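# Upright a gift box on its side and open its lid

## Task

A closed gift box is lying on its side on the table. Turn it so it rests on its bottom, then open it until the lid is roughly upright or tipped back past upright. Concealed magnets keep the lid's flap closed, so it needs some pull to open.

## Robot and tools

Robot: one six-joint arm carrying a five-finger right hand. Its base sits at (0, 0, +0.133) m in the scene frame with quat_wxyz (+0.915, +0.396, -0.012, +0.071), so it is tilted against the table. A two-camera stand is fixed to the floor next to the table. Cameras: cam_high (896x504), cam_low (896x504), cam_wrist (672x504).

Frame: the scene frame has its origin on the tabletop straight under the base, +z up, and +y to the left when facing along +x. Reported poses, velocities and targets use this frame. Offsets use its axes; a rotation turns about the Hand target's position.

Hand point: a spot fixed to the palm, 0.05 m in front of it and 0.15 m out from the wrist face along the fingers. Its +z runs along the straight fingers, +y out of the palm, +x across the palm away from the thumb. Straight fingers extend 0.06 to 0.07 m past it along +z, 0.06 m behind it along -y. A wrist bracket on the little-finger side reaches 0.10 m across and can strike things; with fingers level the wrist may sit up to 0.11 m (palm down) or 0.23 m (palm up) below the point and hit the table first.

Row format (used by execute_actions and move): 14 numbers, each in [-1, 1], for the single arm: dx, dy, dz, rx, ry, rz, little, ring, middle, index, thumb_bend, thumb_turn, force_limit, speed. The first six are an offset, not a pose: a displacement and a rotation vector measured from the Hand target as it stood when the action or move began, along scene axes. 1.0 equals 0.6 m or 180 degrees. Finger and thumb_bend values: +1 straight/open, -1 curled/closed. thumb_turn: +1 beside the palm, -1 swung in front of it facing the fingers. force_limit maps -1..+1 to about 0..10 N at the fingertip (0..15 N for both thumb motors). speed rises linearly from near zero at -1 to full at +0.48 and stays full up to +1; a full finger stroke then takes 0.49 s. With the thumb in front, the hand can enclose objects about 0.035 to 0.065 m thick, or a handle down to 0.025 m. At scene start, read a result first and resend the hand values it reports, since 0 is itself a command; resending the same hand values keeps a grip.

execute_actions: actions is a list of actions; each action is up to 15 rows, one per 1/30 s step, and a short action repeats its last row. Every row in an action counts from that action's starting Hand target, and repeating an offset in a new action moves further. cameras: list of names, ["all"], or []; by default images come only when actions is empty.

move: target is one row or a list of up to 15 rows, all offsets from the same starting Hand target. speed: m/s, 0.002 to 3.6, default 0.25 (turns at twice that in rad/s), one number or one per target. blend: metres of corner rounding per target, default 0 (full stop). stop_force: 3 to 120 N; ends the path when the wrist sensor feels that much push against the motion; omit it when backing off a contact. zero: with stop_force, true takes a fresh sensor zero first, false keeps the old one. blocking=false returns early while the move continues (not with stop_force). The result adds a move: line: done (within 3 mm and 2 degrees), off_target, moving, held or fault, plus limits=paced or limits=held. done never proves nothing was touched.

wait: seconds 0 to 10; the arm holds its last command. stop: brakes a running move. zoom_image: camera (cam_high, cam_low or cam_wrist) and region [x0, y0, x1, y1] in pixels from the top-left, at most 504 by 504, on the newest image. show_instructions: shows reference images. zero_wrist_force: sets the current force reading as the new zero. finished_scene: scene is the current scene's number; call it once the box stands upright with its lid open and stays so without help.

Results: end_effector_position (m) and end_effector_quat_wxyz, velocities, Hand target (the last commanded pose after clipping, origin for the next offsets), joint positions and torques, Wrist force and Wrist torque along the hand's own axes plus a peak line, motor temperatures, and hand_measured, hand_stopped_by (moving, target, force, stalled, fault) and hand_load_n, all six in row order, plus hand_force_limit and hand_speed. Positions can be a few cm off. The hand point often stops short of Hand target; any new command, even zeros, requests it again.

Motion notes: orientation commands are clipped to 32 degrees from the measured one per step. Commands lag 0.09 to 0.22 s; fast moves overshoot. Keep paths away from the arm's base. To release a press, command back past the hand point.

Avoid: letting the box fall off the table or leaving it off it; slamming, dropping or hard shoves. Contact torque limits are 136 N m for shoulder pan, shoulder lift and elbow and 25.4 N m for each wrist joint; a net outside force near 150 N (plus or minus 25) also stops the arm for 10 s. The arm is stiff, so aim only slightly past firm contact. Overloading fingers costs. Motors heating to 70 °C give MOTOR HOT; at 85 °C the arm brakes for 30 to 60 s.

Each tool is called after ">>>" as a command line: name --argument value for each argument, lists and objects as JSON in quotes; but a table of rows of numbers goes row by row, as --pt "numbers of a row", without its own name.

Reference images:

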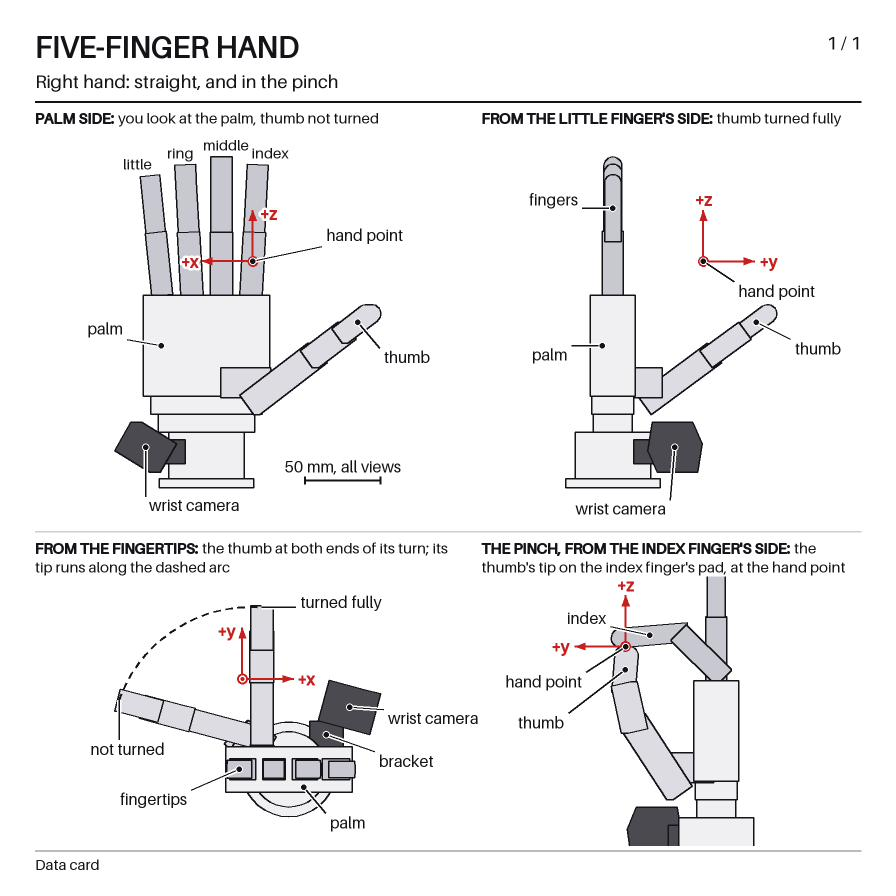

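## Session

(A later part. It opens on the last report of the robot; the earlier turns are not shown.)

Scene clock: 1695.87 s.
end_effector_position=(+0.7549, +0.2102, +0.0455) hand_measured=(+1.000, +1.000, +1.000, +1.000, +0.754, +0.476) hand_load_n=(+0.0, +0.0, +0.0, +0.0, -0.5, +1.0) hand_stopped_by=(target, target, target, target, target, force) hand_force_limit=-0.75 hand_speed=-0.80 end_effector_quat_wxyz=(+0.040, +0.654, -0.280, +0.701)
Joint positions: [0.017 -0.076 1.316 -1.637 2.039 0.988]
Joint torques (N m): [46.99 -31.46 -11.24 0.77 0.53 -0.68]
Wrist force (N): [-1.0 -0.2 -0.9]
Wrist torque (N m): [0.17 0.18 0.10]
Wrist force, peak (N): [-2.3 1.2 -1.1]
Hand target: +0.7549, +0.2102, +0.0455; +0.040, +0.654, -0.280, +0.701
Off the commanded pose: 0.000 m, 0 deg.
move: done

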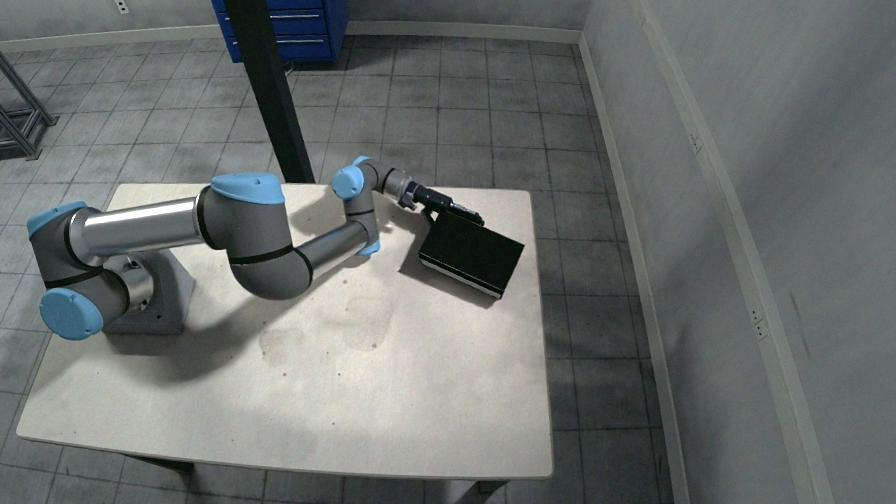

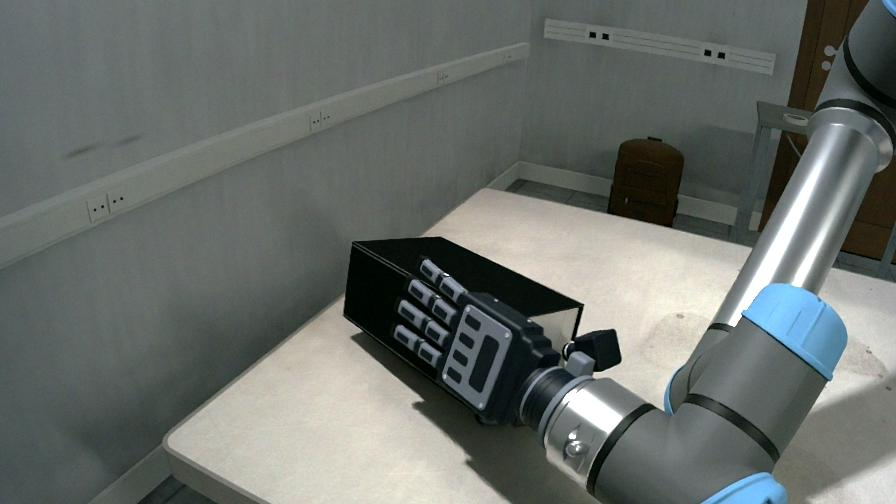

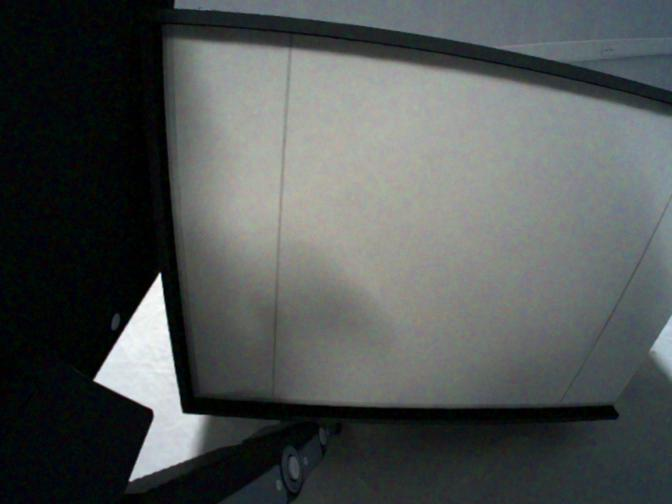

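>>> move --target '[0, 0, 0, 0, 0, 0, 1, 1, 1, 1, 0.1, 0.1, -0.2, -0.85]' --speed 0.02 --cameras '["all"]'

>>> zoom_image --camera "cam_low" --region '[340, 200, 590, 450]'

Scene clock: 1758.73 s.
end_effector_position=(+0.7549, +0.2102, +0.0455) hand_measured=(+1.000, +1.000, +1.000, +1.000, +0.100, +0.476) hand_load_n=(+0.0, +0.0, +0.0, +0.0, +1.0, +0.0) hand_stopped_by=(target, target, target, target, target, force) hand_force_limit=-0.20 hand_speed=-0.85 end_effector_quat_wxyz=(+0.040, +0.654, -0.280, +0.701)
Joint positions: [0.017 -0.076 1.316 -1.637 2.039 0.988]
Joint torques (N m): [45.49 -35.97 -10.36 -1.58 -3.42 -0.6]
Wrist force (N): [-2.1 1.3 -0.7]
Wrist torque (N m): [0.21 0.19 0.03]
Wrist force, peak (N): [-2.5 1.1 -1.0]
Hand target: +0.7549, +0.2102, +0.0455; +0.040, +0.654, -0.280, +0.701
Off the commanded pose: 0.000 m, 0 deg.
move: done

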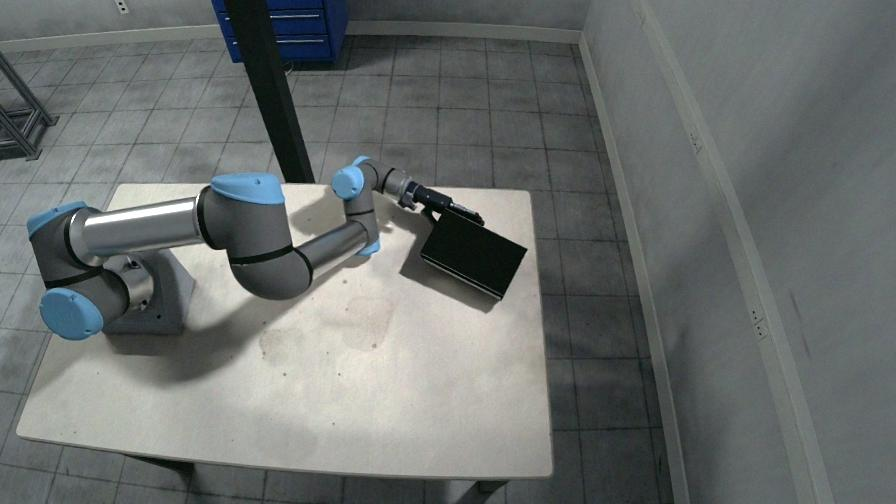

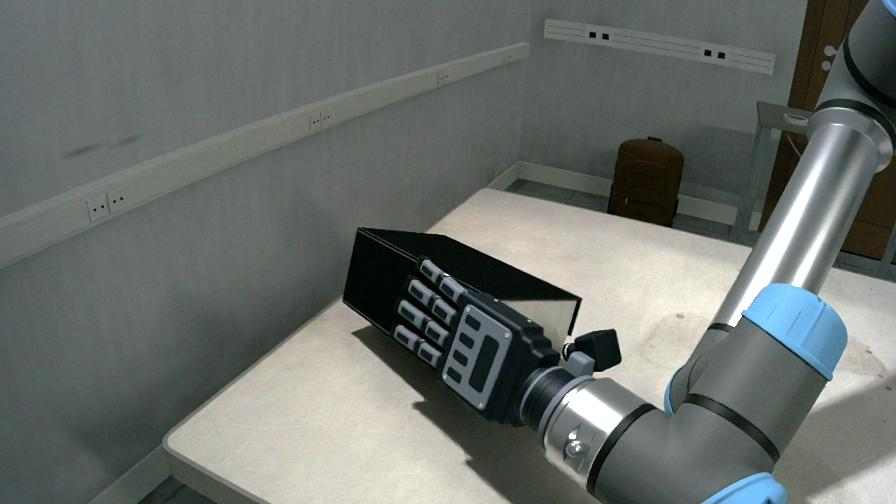

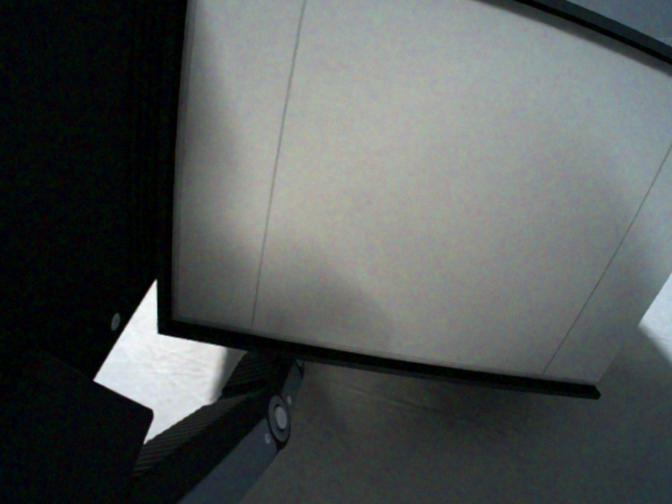

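Scaled by 2.016 from the camera's 896x504 image, which has a finer 1280x720 frame.

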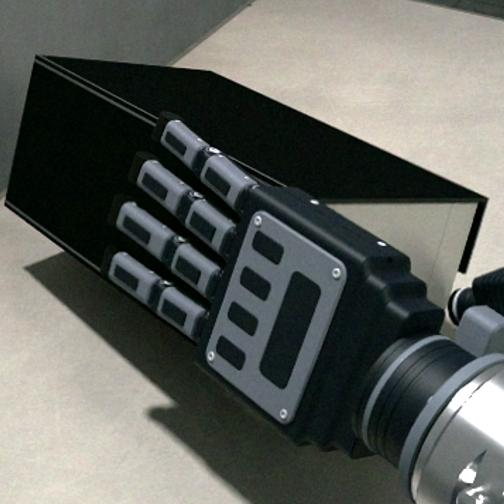

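>>> move --target '[0, 0, 0, 0, 0, 0, 1, 1, 1, 1, -0.1, 0.1, -0.1, -0.85]' --speed 0.02 --cameras '["cam_wrist", "cam_low"]'

Scene clock: 1871.30 s.
end_effector_position=(+0.7549, +0.2102, +0.0455) hand_measured=(+1.000, +1.000, +1.000, +1.000, -0.098, +0.476) hand_load_n=(-0.5, +0.0, +0.0, +0.0, +1.5, +0.0) hand_stopped_by=(target, target, target, target, target, force) hand_force_limit=-0.10 hand_speed=-0.85 end_effector_quat_wxyz=(+0.040, +0.654, -0.280, +0.701)
Joint positions: [0.017 -0.076 1.316 -1.637 2.039 0.988]
Joint torques (N m): [45.11 -41.02 -10.43 -3.18 -3.41 -0.62]
Wrist force (N): [-2.1 1.0 -0.4]
Wrist torque (N m): [0.12 0.16 0.03]
Wrist force, peak (N): [-2.4 1.6 -0.5]
Hand target: +0.7549, +0.2102, +0.0455; +0.040, +0.654, -0.280, +0.701
Off the commanded pose: 0.000 m, 0 deg.
move: done
Images, in order (width x height): cam_low 896x504, cam_wrist 672x504.

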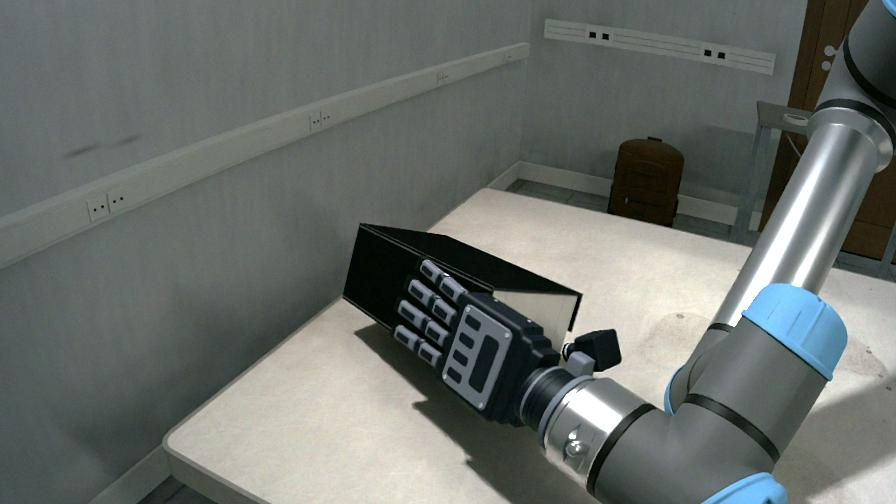

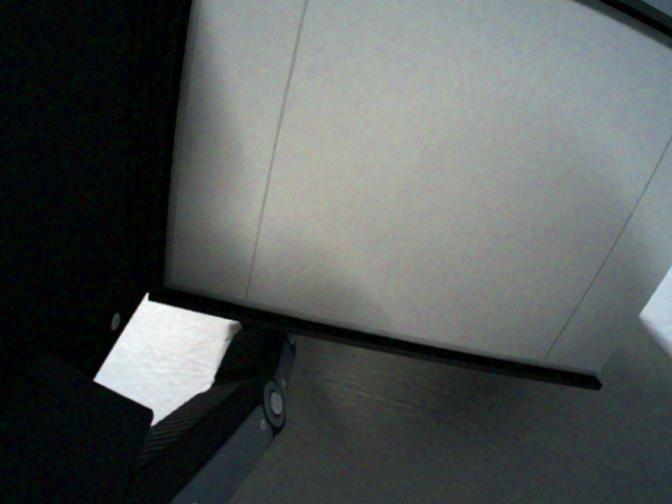

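>>> move --pt "0.0037 0.0075 -0.0183 -0.0179 0.0267 0.0043 1 1 1 1 -0.1 0.1 -0.1 -0.85" --pt "0.0084 0.0172 -0.0425 -0.0358 0.0534 0.0086 1 1 1 1 -0.1 0.1 -0.1 -0.85" --speed 0.02 --blend '[0.003, 0]' --cameras '["all"]'

>>> zoom_image --camera "cam_low" --region '[330, 200, 630, 500]'

Scene clock: 1884.90 s.
end_effector_position=(+0.7600, +0.2206, +0.0199) hand_measured=(+1.000, +1.000, +1.000, +1.000, -0.098, +0.476) hand_load_n=(+0.0, +0.0, +0.0, +0.0, +0.5, +0.5) hand_stopped_by=(target, target, target, target, target, force) hand_force_limit=-0.10 hand_speed=-0.85 end_effector_quat_wxyz=(+0.091, +0.711, -0.227, +0.659)
Joint positions: [0.016 -0.033 1.221 -1.501 2.109 0.853]
Joint torques (N m): [34.91 -39.93 -2.11 -1.46 -0.95 0.45]
Wrist force (N): [-1.7 0.7 -0.6]
Wrist torque (N m): [0.11 0.17 0.07]
Wrist force, peak (N): [-2.5 1.3 -0.2]
Hand target: +0.7600, +0.2206, +0.0200; +0.091, +0.711, -0.227, +0.659
Off the commanded pose: 0.000 m, 0 deg.
move: done

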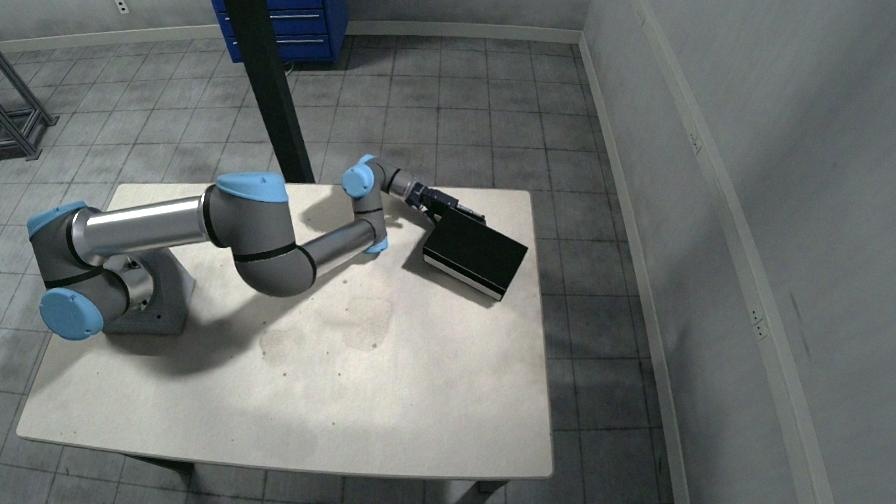

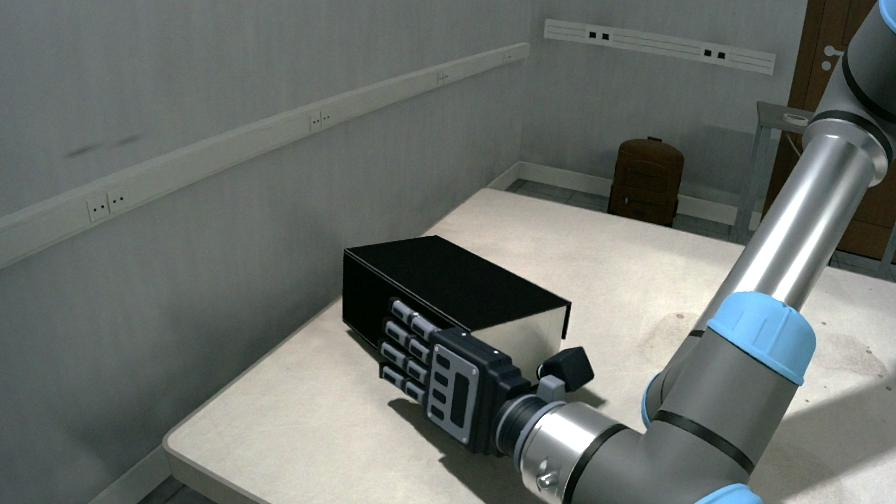

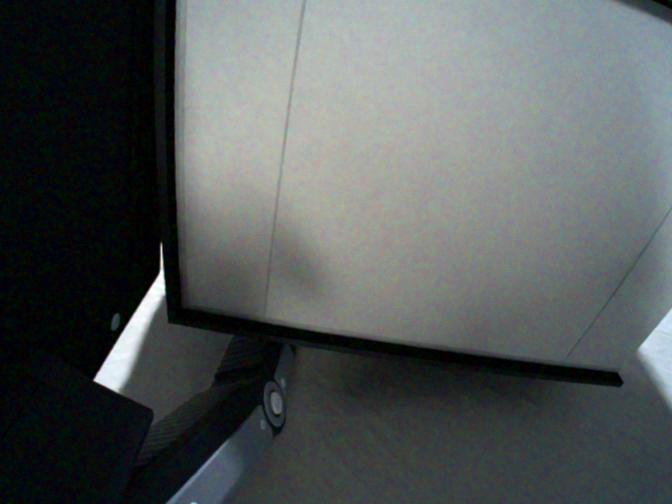

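Scaled by 1.680 from the camera's 896x504 image, which has a finer 1280x720 frame.

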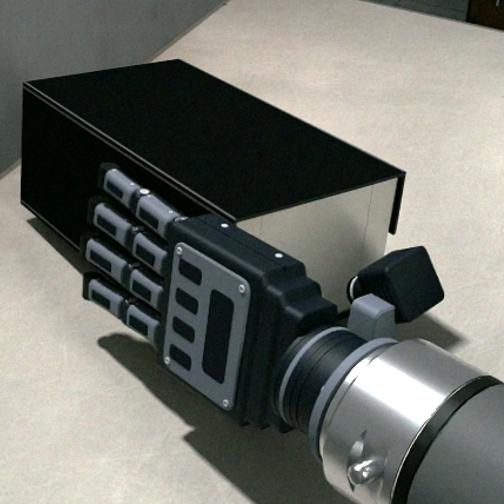

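>>> zoom_image --camera "cam_high" --region '[310, 150, 450, 270]'

>>> zoom_image --camera "cam_low" --region '[500, 250, 896, 504]'

Scaled by 3.600 from the camera's 896x504 image, which has a finer 1280x720 frame.

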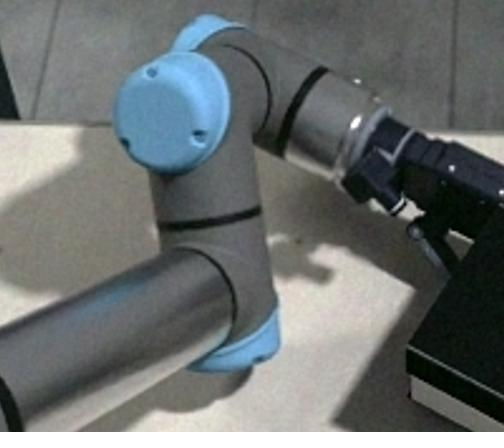

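Scaled by 1.273 from the camera's 896x504 image, which has a finer 1280x720 frame.

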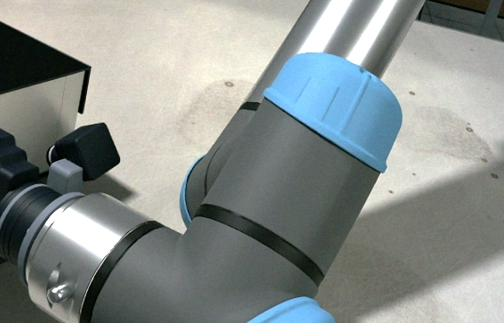

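>>> move --target '[0.0022, 0.0045, -0.0167, 0.00984, 0.01955, 0.00377, 1, 1, 1, 1, -0.1, 0.1, -0.1, -0.85]' --speed 0.015 --cameras '["all"]'

>>> zoom_image --camera "cam_high" --region '[310, 150, 450, 270]'

Scene clock: 1910.07 s.
end_effector_position=(+0.7613, +0.2233, +0.0100) hand_measured=(+1.000, +1.000, +1.000, +1.000, -0.100, +0.476) hand_load_n=(+0.0, +0.0, +0.0, +0.0, -2.0, -2.0) hand_stopped_by=(target, target, target, target, target, force) hand_force_limit=-0.10 hand_speed=-0.85 end_effector_quat_wxyz=(+0.083, +0.734, -0.230, +0.634)
Joint positions: [0.021 -0.041 1.198 -1.407 2.158 0.886]
Joint torques (N m): [44.24 -43.59 -4.76 -2.28 -1.4 0.19]
Wrist force (N): [3.2 1.6 -1.8]
Wrist torque (N m): [0.20 0.04 0.07]
Wrist force, peak (N): [3.3 1.7 -1.7]
Hand target: +0.7613, +0.2233, +0.0100; +0.083, +0.734, -0.230, +0.634
Off the commanded pose: 0.000 m, 0 deg.
move: done

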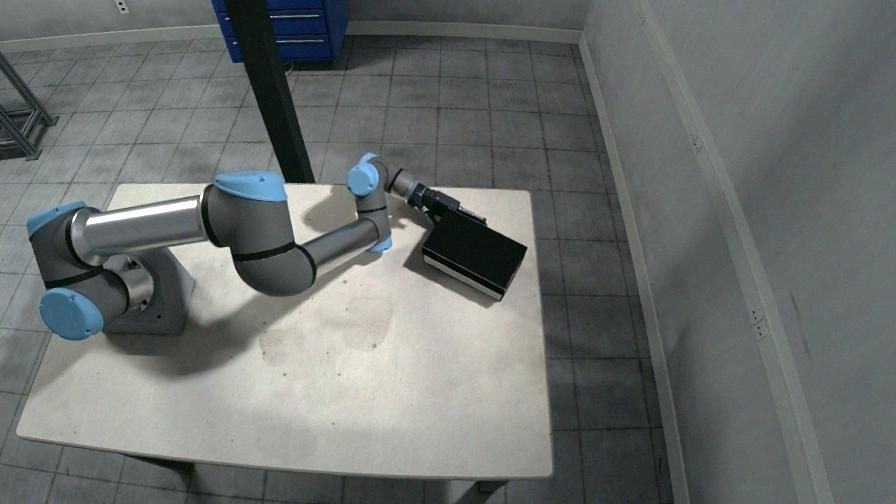

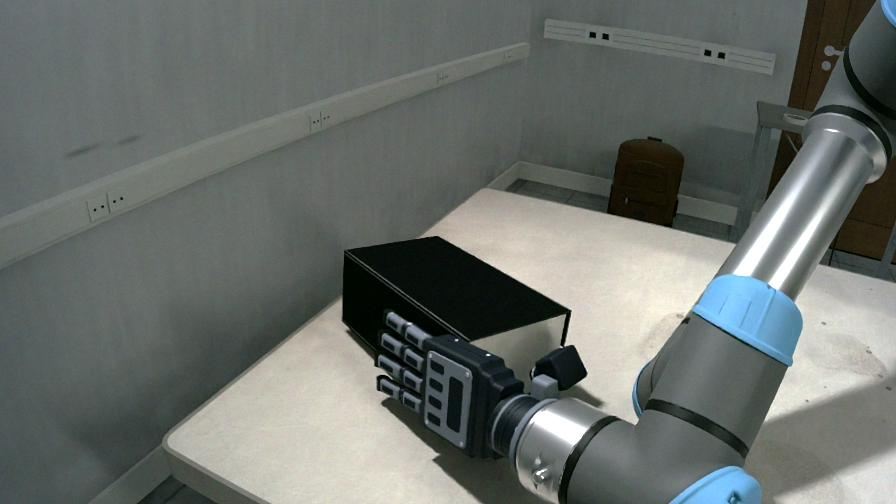

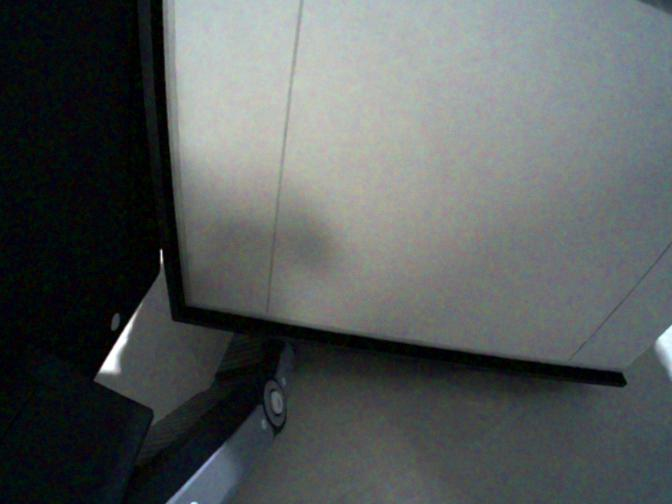

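Scaled by 3.600 from the camera's 896x504 image, which has a finer 1280x720 frame.

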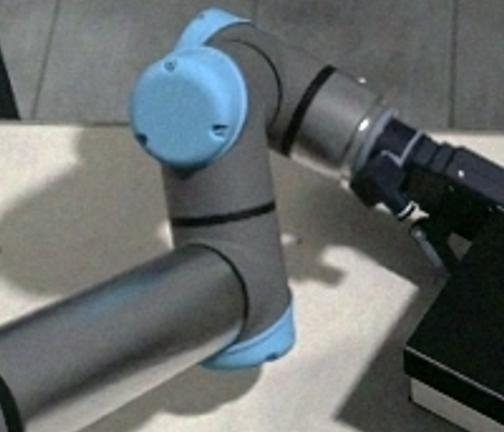

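>>> move --target '[0, 0, 0.0017, 0, 0, 0, 1, 0.5, 0.5, 0.5, -0.1, 0.1, -0.5, -0.85]' --speed 0.01 --cameras '["cam_wrist", "cam_low"]'

>>> zoom_image --camera "cam_low" --region '[330, 200, 630, 500]'

Scene clock: 1922.20 s.
end_effector_position=(+0.7613, +0.2233, +0.0110) hand_measured=(+1.000, +0.500, +0.500, +0.500, -0.100, +0.476) hand_load_n=(+0.0, +0.0, +0.5, +0.0, +0.5, +0.0) hand_stopped_by=(target, target, target, target, target, force) hand_force_limit=-0.50 hand_speed=-0.85 end_effector_quat_wxyz=(+0.083, +0.734, -0.230, +0.634)
Joint positions: [0.022 -0.042 1.198 -1.407 2.159 0.885]
Joint torques (N m): [43.59 -48.2 -6.06 -1.02 -1.4 -0.87]
Wrist force (N): [-1.8 1.0 -0.2]
Wrist torque (N m): [0.20 0.17 0.04]
Wrist force, peak (N): [3.2 1.9 -1.8]
Hand target: +0.7613, +0.2233, +0.0110; +0.083, +0.734, -0.230, +0.634
Off the commanded pose: 0.000 m, 0 deg.
move: done
Images, in order (width x height): cam_low 896x504, cam_wrist 672x504.

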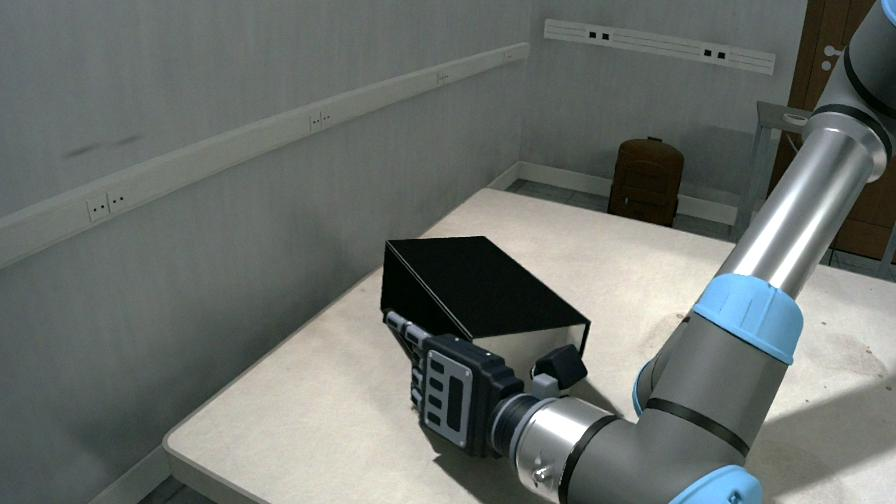

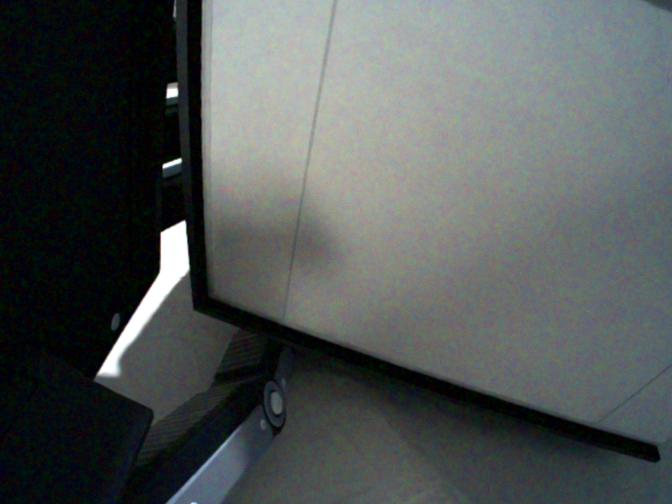

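Scaled by 1.680 from the camera's 896x504 image, which has a finer 1280x720 frame.

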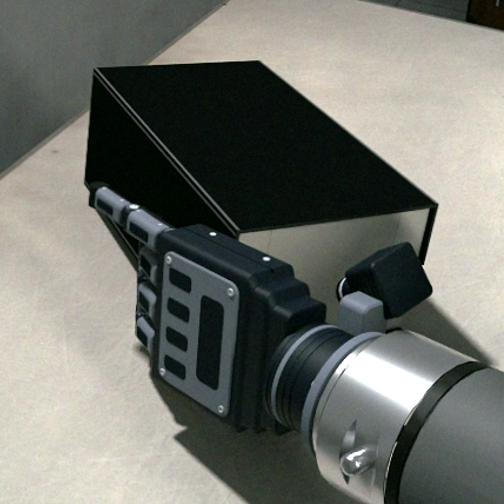

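>>> move --target '[0, 0, 0.015, 0, 0, 0, 1, 1, 1, 1, -0.1, 0.1, -0.5, -0.6]' --speed 0.015 --cameras '["cam_wrist", "cam_high"]'

>>> zoom_image --camera "cam_high" --region '[390, 180, 550, 320]'

Scene clock: 2009.70 s.
end_effector_position=(+0.7613, +0.2233, +0.0201) hand_measured=(+1.000, +1.000, +1.000, +1.000, -0.100, +0.476) hand_load_n=(-0.5, +0.0, +0.0, +0.0, +0.5, +0.5) hand_stopped_by=(target, target, target, target, target, force) hand_force_limit=-0.50 hand_speed=-0.60 end_effector_quat_wxyz=(+0.083, +0.734, -0.230, +0.634)
Joint positions: [0.033 -0.054 1.204 -1.402 2.17 0.882]
Joint torques (N m): [38.01 -37.36 -4.52 0.39 -1.06 -0.79]
Wrist force (N): [-1.9 1.3 -0.3]
Wrist torque (N m): [0.18 0.20 0.10]
Wrist force, peak (N): [-2.0 1.5 -0.5]
Hand target: +0.7613, +0.2233, +0.0200; +0.083, +0.734, -0.230, +0.634
Off the commanded pose: 0.000 m, 0 deg.
move: done
Images, in order (width x height): cam_high 896x504, cam_wrist 672x504.

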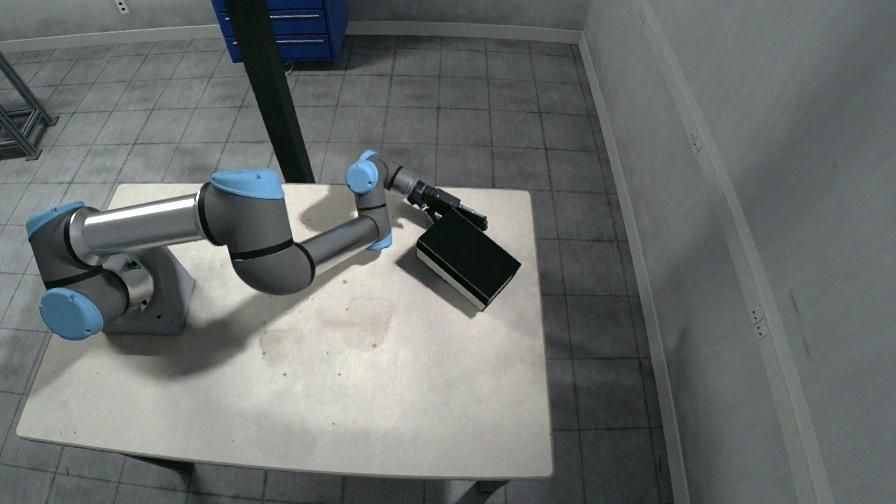

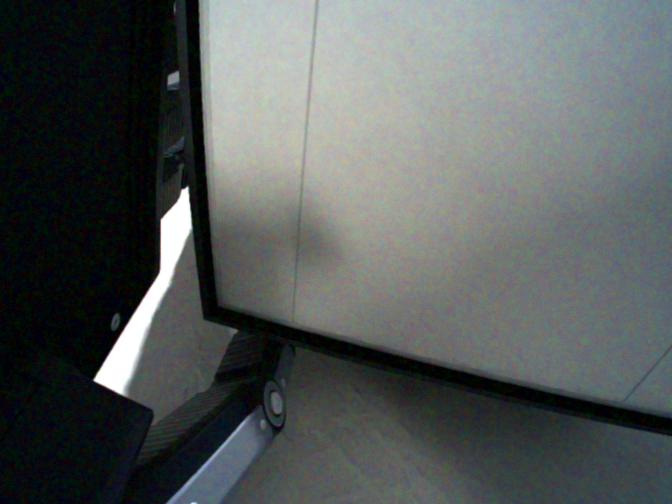

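Scaled by 3.150 from the camera's 896x504 image, which has a finer 1280x720 frame.

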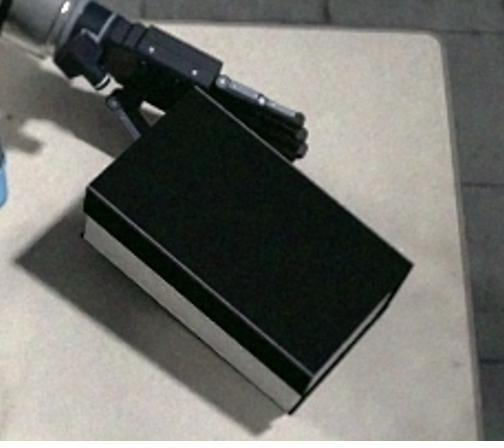

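>>> move --target '[0, 0, 0, 0, 0, 0, 1, 1, 1, 1, 0.5, 0.15, 0.0, -0.8]' --speed 0.015 --cameras '["cam_wrist", "cam_high"]'

>>> zoom_image --camera "cam_high" --region '[390, 180, 550, 320]'

Scene clock: 2018.57 s.
end_effector_position=(+0.7613, +0.2233, +0.0200) hand_measured=(+1.000, +1.000, +1.000, +1.000, +0.414, +0.150) hand_load_n=(+0.0, +0.0, +0.0, +0.0, -19.5, -8.0) hand_stopped_by=(target, target, target, target, moving, target) hand_force_limit=0.00 hand_speed=-0.80 end_effector_quat_wxyz=(+0.083, +0.734, -0.230, +0.634)
Joint positions: [0.033 -0.054 1.204 -1.402 2.169 0.882]
Joint torques (N m): [35.14 -36.09 -3.52 -0.5 3.1 0.43]
Wrist force (N): [16.2 -7.3 0.3]
Wrist torque (N m): [0.14 -0.04 0.42]
Wrist force, peak (N): [16.4 -7.6 0.2]
Hand target: +0.7613, +0.2233, +0.0200; +0.083, +0.734, -0.230, +0.634
Off the commanded pose: 0.000 m, 0 deg.
move: done
Images, in order (width x height): cam_high 896x504, cam_wrist 672x504.

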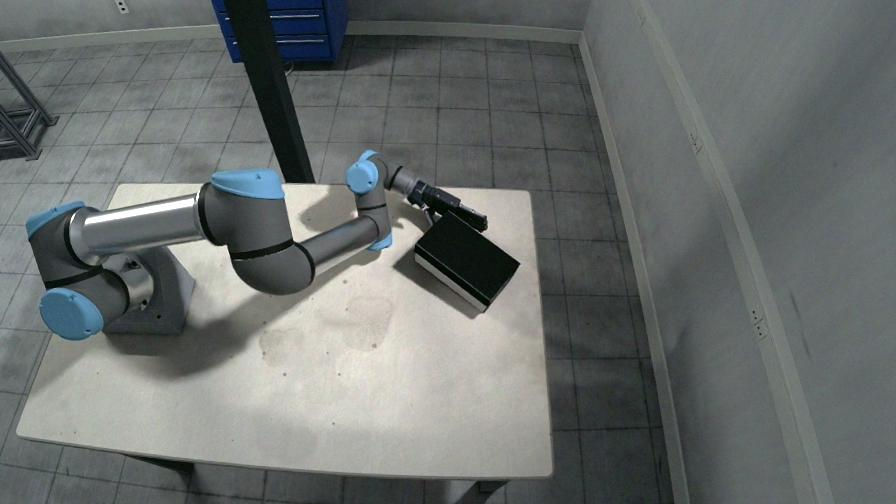

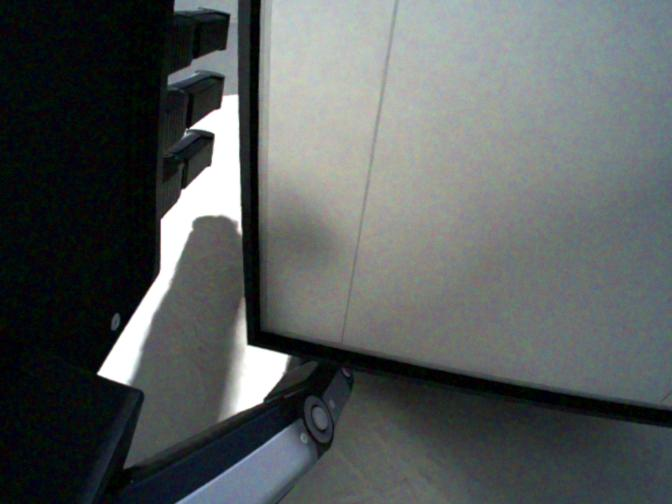

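Scaled by 3.150 from the camera's 896x504 image, which has a finer 1280x720 frame.

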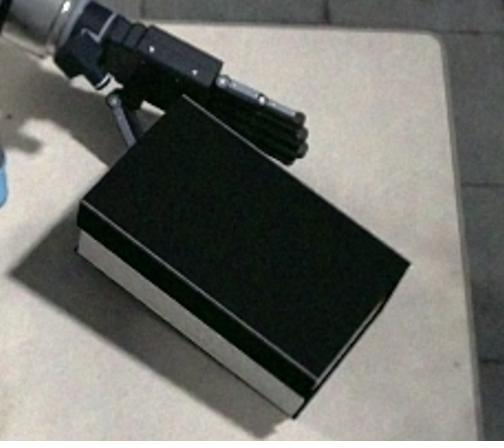

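>>> move --target '[0, 0, 0.0117, 0, 0, 0, 1, 1, 1, 1, 0.5, 0.15, 0.0, -0.8]' --speed 0.03 --cameras '["cam_wrist"]'

Scene clock: 2021.70 s.
end_effector_position=(+0.7613, +0.2233, +0.0271) hand_measured=(+1.000, +1.000, +1.000, +1.000, +0.414, +0.150) hand_load_n=(+0.0, +0.0, +0.0, +0.0, +0.5, +1.0) hand_stopped_by=(target, target, target, target, stalled, target) hand_force_limit=0.00 hand_speed=-0.80 end_effector_quat_wxyz=(+0.083, +0.734, -0.230, +0.634)
Joint positions: [0.041 -0.063 1.208 -1.398 2.178 0.879]
Joint torques (N m): [38.3 -38.61 -5.02 0.12 -1.21 -0.93]
Wrist force (N): [-1.6 0.7 0.0]
Wrist torque (N m): [0.08 0.13 0.13]
Wrist force, peak (N): [16.4 -7.6 0.2]
Hand target: +0.7613, +0.2233, +0.0270; +0.083, +0.734, -0.230, +0.634
Off the commanded pose: 0.000 m, 0 deg.
move: done
Images, in order (width x height): cam_wrist 672x504.

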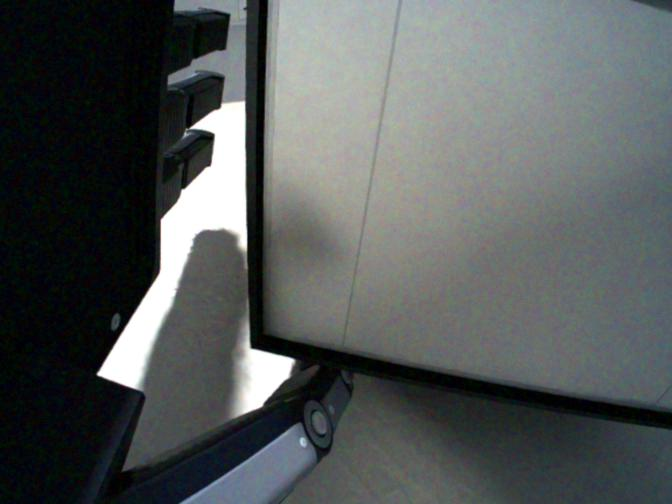

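>>> move --target '[0, 0, 0, 0, 0, 0, 0.05, 0.05, 0.05, 0.05, 0.414, 0.15, -0.5, -0.6]' --speed 0.03 --cameras '["cam_wrist", "cam_high"]'

>>> zoom_image --camera "cam_high" --region '[390, 180, 550, 320]'

Scene clock: 2031.20 s.
end_effector_position=(+0.7613, +0.2233, +0.0270) hand_measured=(+0.050, +0.050, +0.050, +0.050, +0.414, +0.150) hand_load_n=(+0.0, +0.0, +0.0, +0.0, +0.5, +1.0) hand_stopped_by=(target, target, target, target, target, target) hand_force_limit=-0.50 hand_speed=-0.60 end_effector_quat_wxyz=(+0.083, +0.734, -0.230, +0.634)
Joint positions: [0.041 -0.063 1.208 -1.398 2.177 0.88]
Joint torques (N m): [36.06 -35.07 -7.63 -3.29 -2.05 0.36]
Wrist force (N): [-1.6 0.9 -0.2]
Wrist torque (N m): [0.13 0.15 0.15]
Wrist force, peak (N): [-1.5 1.2 -0.5]
Hand target: +0.7613, +0.2233, +0.0270; +0.083, +0.734, -0.230, +0.634
Off the commanded pose: 0.000 m, 0 deg.
move: done
Images, in order (width x height): cam_high 896x504, cam_wrist 672x504.

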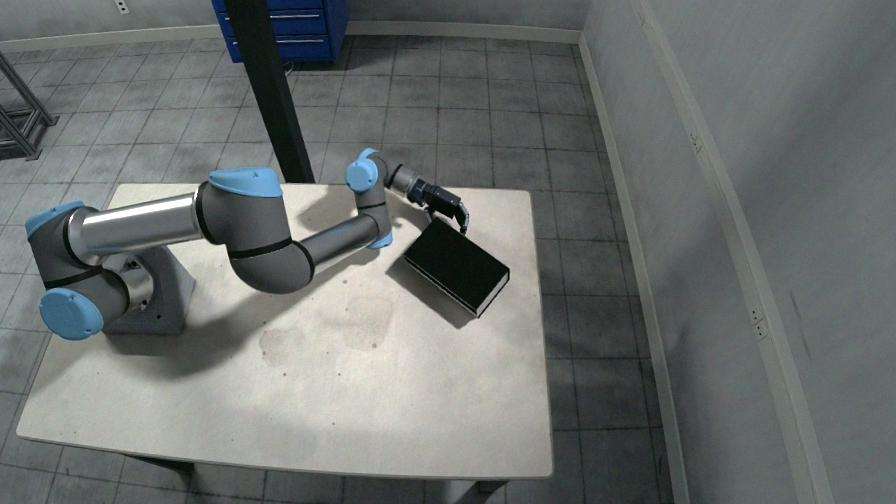

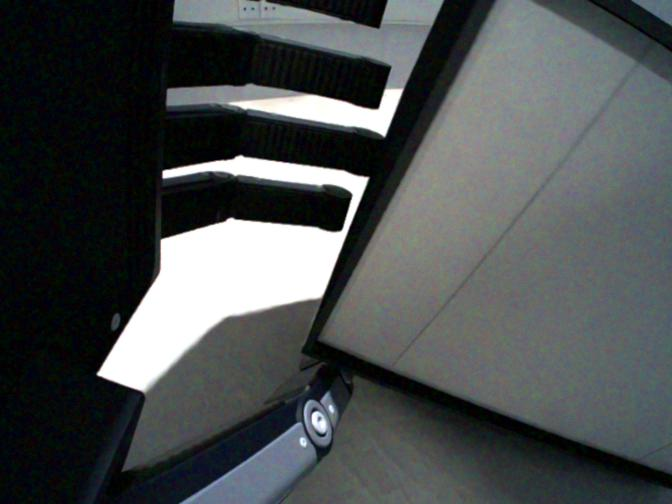

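Scaled by 3.150 from the camera's 896x504 image, which has a finer 1280x720 frame.

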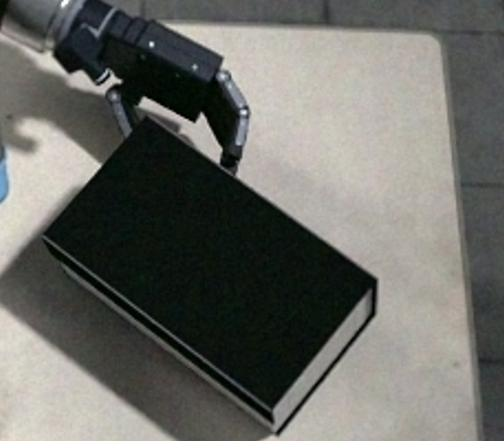

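>>> move --target '[0, 0, -0.02, 0, 0, 0, 0.05, 0.05, 0.05, 0.05, 0.414, 0.15, -0.5, -0.6]' --speed 0.01 --stop_force 3.5 --cameras '["cam_wrist", "cam_high"]'

>>> zoom_image --camera "cam_wrist" --region '[230, 260, 450, 460]'

Scene clock: 2038.90 s.
end_effector_position=(+0.7613, +0.2233, +0.0232) hand_measured=(+0.050, +0.050, +0.050, +0.050, +0.414, +0.150) hand_load_n=(+0.0, +0.0, +0.5, +0.0, -1.0, -1.0) hand_stopped_by=(target, target, target, target, target, target) hand_force_limit=-0.50 hand_speed=-0.60 end_effector_quat_wxyz=(+0.083, +0.734, -0.230, +0.634)
Joint positions: [0.037 -0.058 1.206 -1.4 2.173 0.881]
Joint torques (N m): [46.55 -49.19 -0.58 1.05 0.75 -0.59]
Wrist force (N): [1.7 -0.1 -2.3]
Wrist torque (N m): [0.14 0.01 0.09]
Wrist force, peak (N): [3.2 -0.6 -3.3]
Hand target: +0.7613, +0.2233, +0.0232; +0.083, +0.734, -0.230, +0.634 (not the last commanded pose)
Off the commanded pose: 0.008 m, 0 deg.
move: contact
Images, in order (width x height): cam_high 896x504, cam_wrist 672x504.

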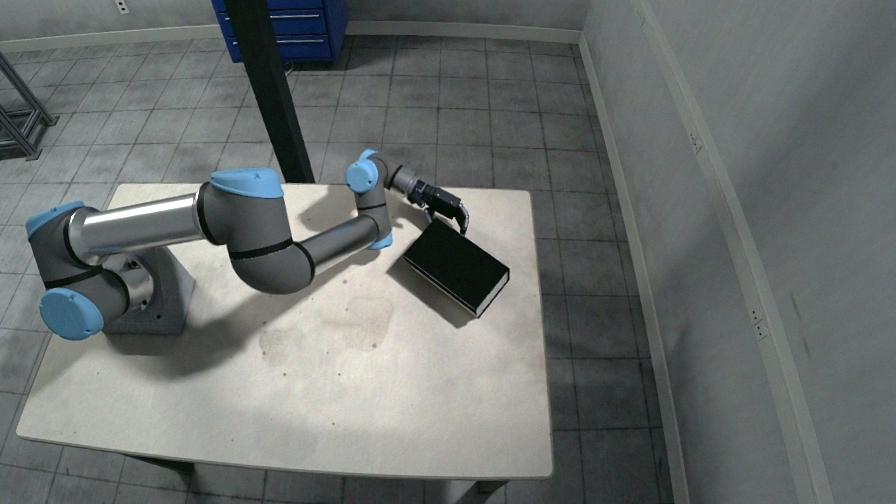

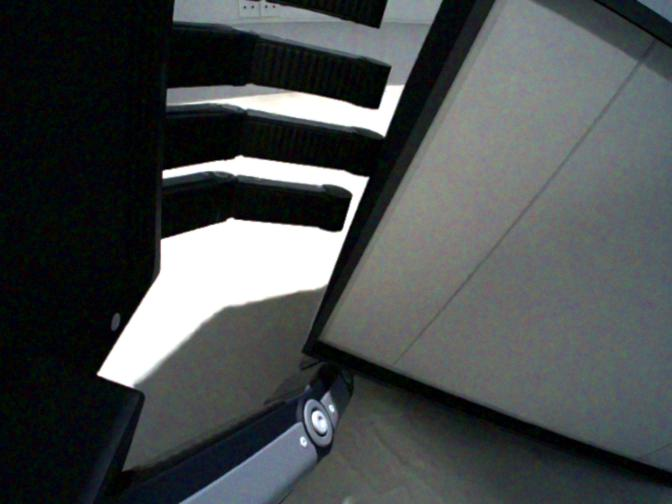

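Scaled by 2.291 from the camera's 672x504 image, which has a finer 960x720 frame.

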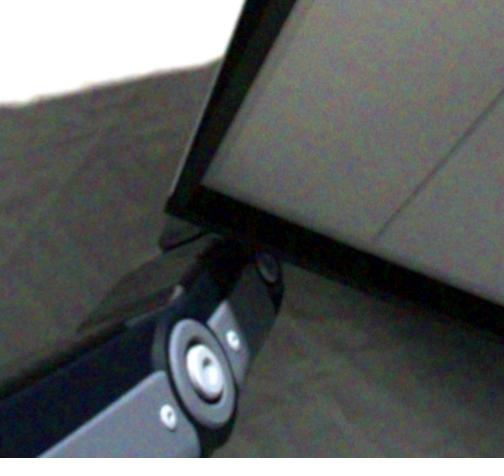

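>>> move --pt "0 0 0.0025 0 0 0 0.05 0.05 0.05 0.05 0.2 0.15 0.0 -0.8" --pt "0 0 0.0025 0 0 0 0.05 0.05 0.05 0.05 0.2 0.28 0.0 -0.8" --speed 0.02 --cameras '["cam_wrist", "cam_high"]'

>>> zoom_image --camera "cam_wrist" --region '[200, 240, 420, 460]'

Scene clock: 2052.90 s.
end_effector_position=(+0.7613, +0.2233, +0.0248) hand_measured=(+0.050, +0.050, +0.050, +0.050, +0.200, +0.280) hand_load_n=(+0.0, +0.0, +0.5, +0.0, +0.5, +0.5) hand_stopped_by=(target, target, target, target, target, target) hand_force_limit=0.00 hand_speed=-0.80 end_effector_quat_wxyz=(+0.083, +0.734, -0.230, +0.634)
Joint positions: [0.038 -0.06 1.206 -1.4 2.175 0.88]
Joint torques (N m): [37.68 -37.28 -6.99 -0.6 -2.54 -0.5]
Wrist force (N): [-1.4 0.7 -0.3]
Wrist torque (N m): [0.14 0.11 0.10]
Wrist force, peak (N): [1.7 -0.6 -2.6]
Hand target: +0.7613, +0.2233, +0.0247; +0.083, +0.734, -0.230, +0.634
Off the commanded pose: 0.000 m, 0 deg.
move: done
Images, in order (width x height): cam_high 896x504, cam_wrist 672x504.

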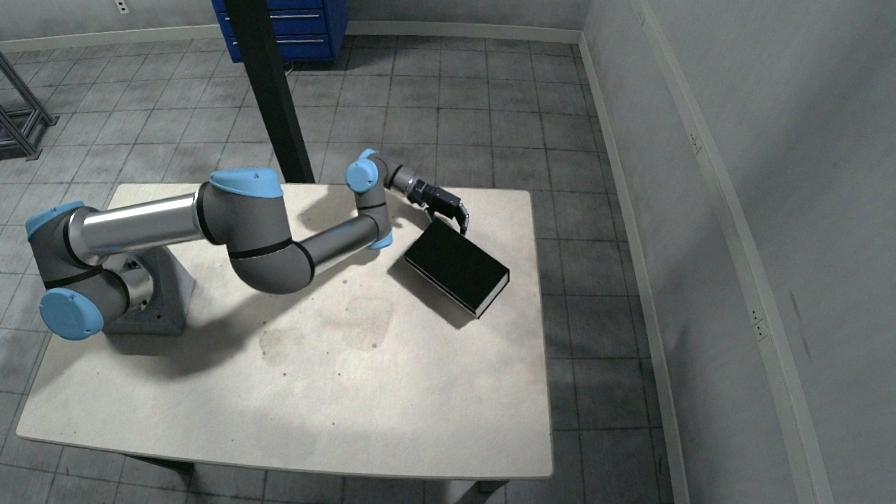

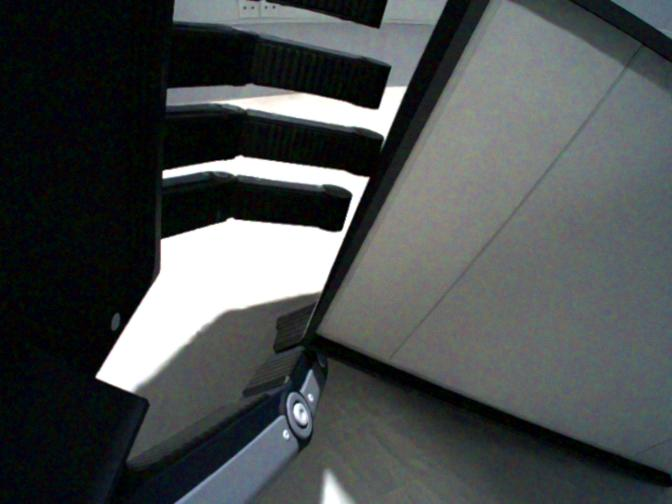

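Scaled by 2.291 from the camera's 672x504 image, which has a finer 960x720 frame.

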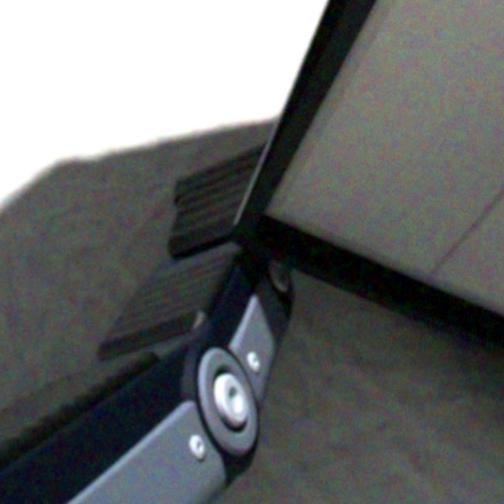

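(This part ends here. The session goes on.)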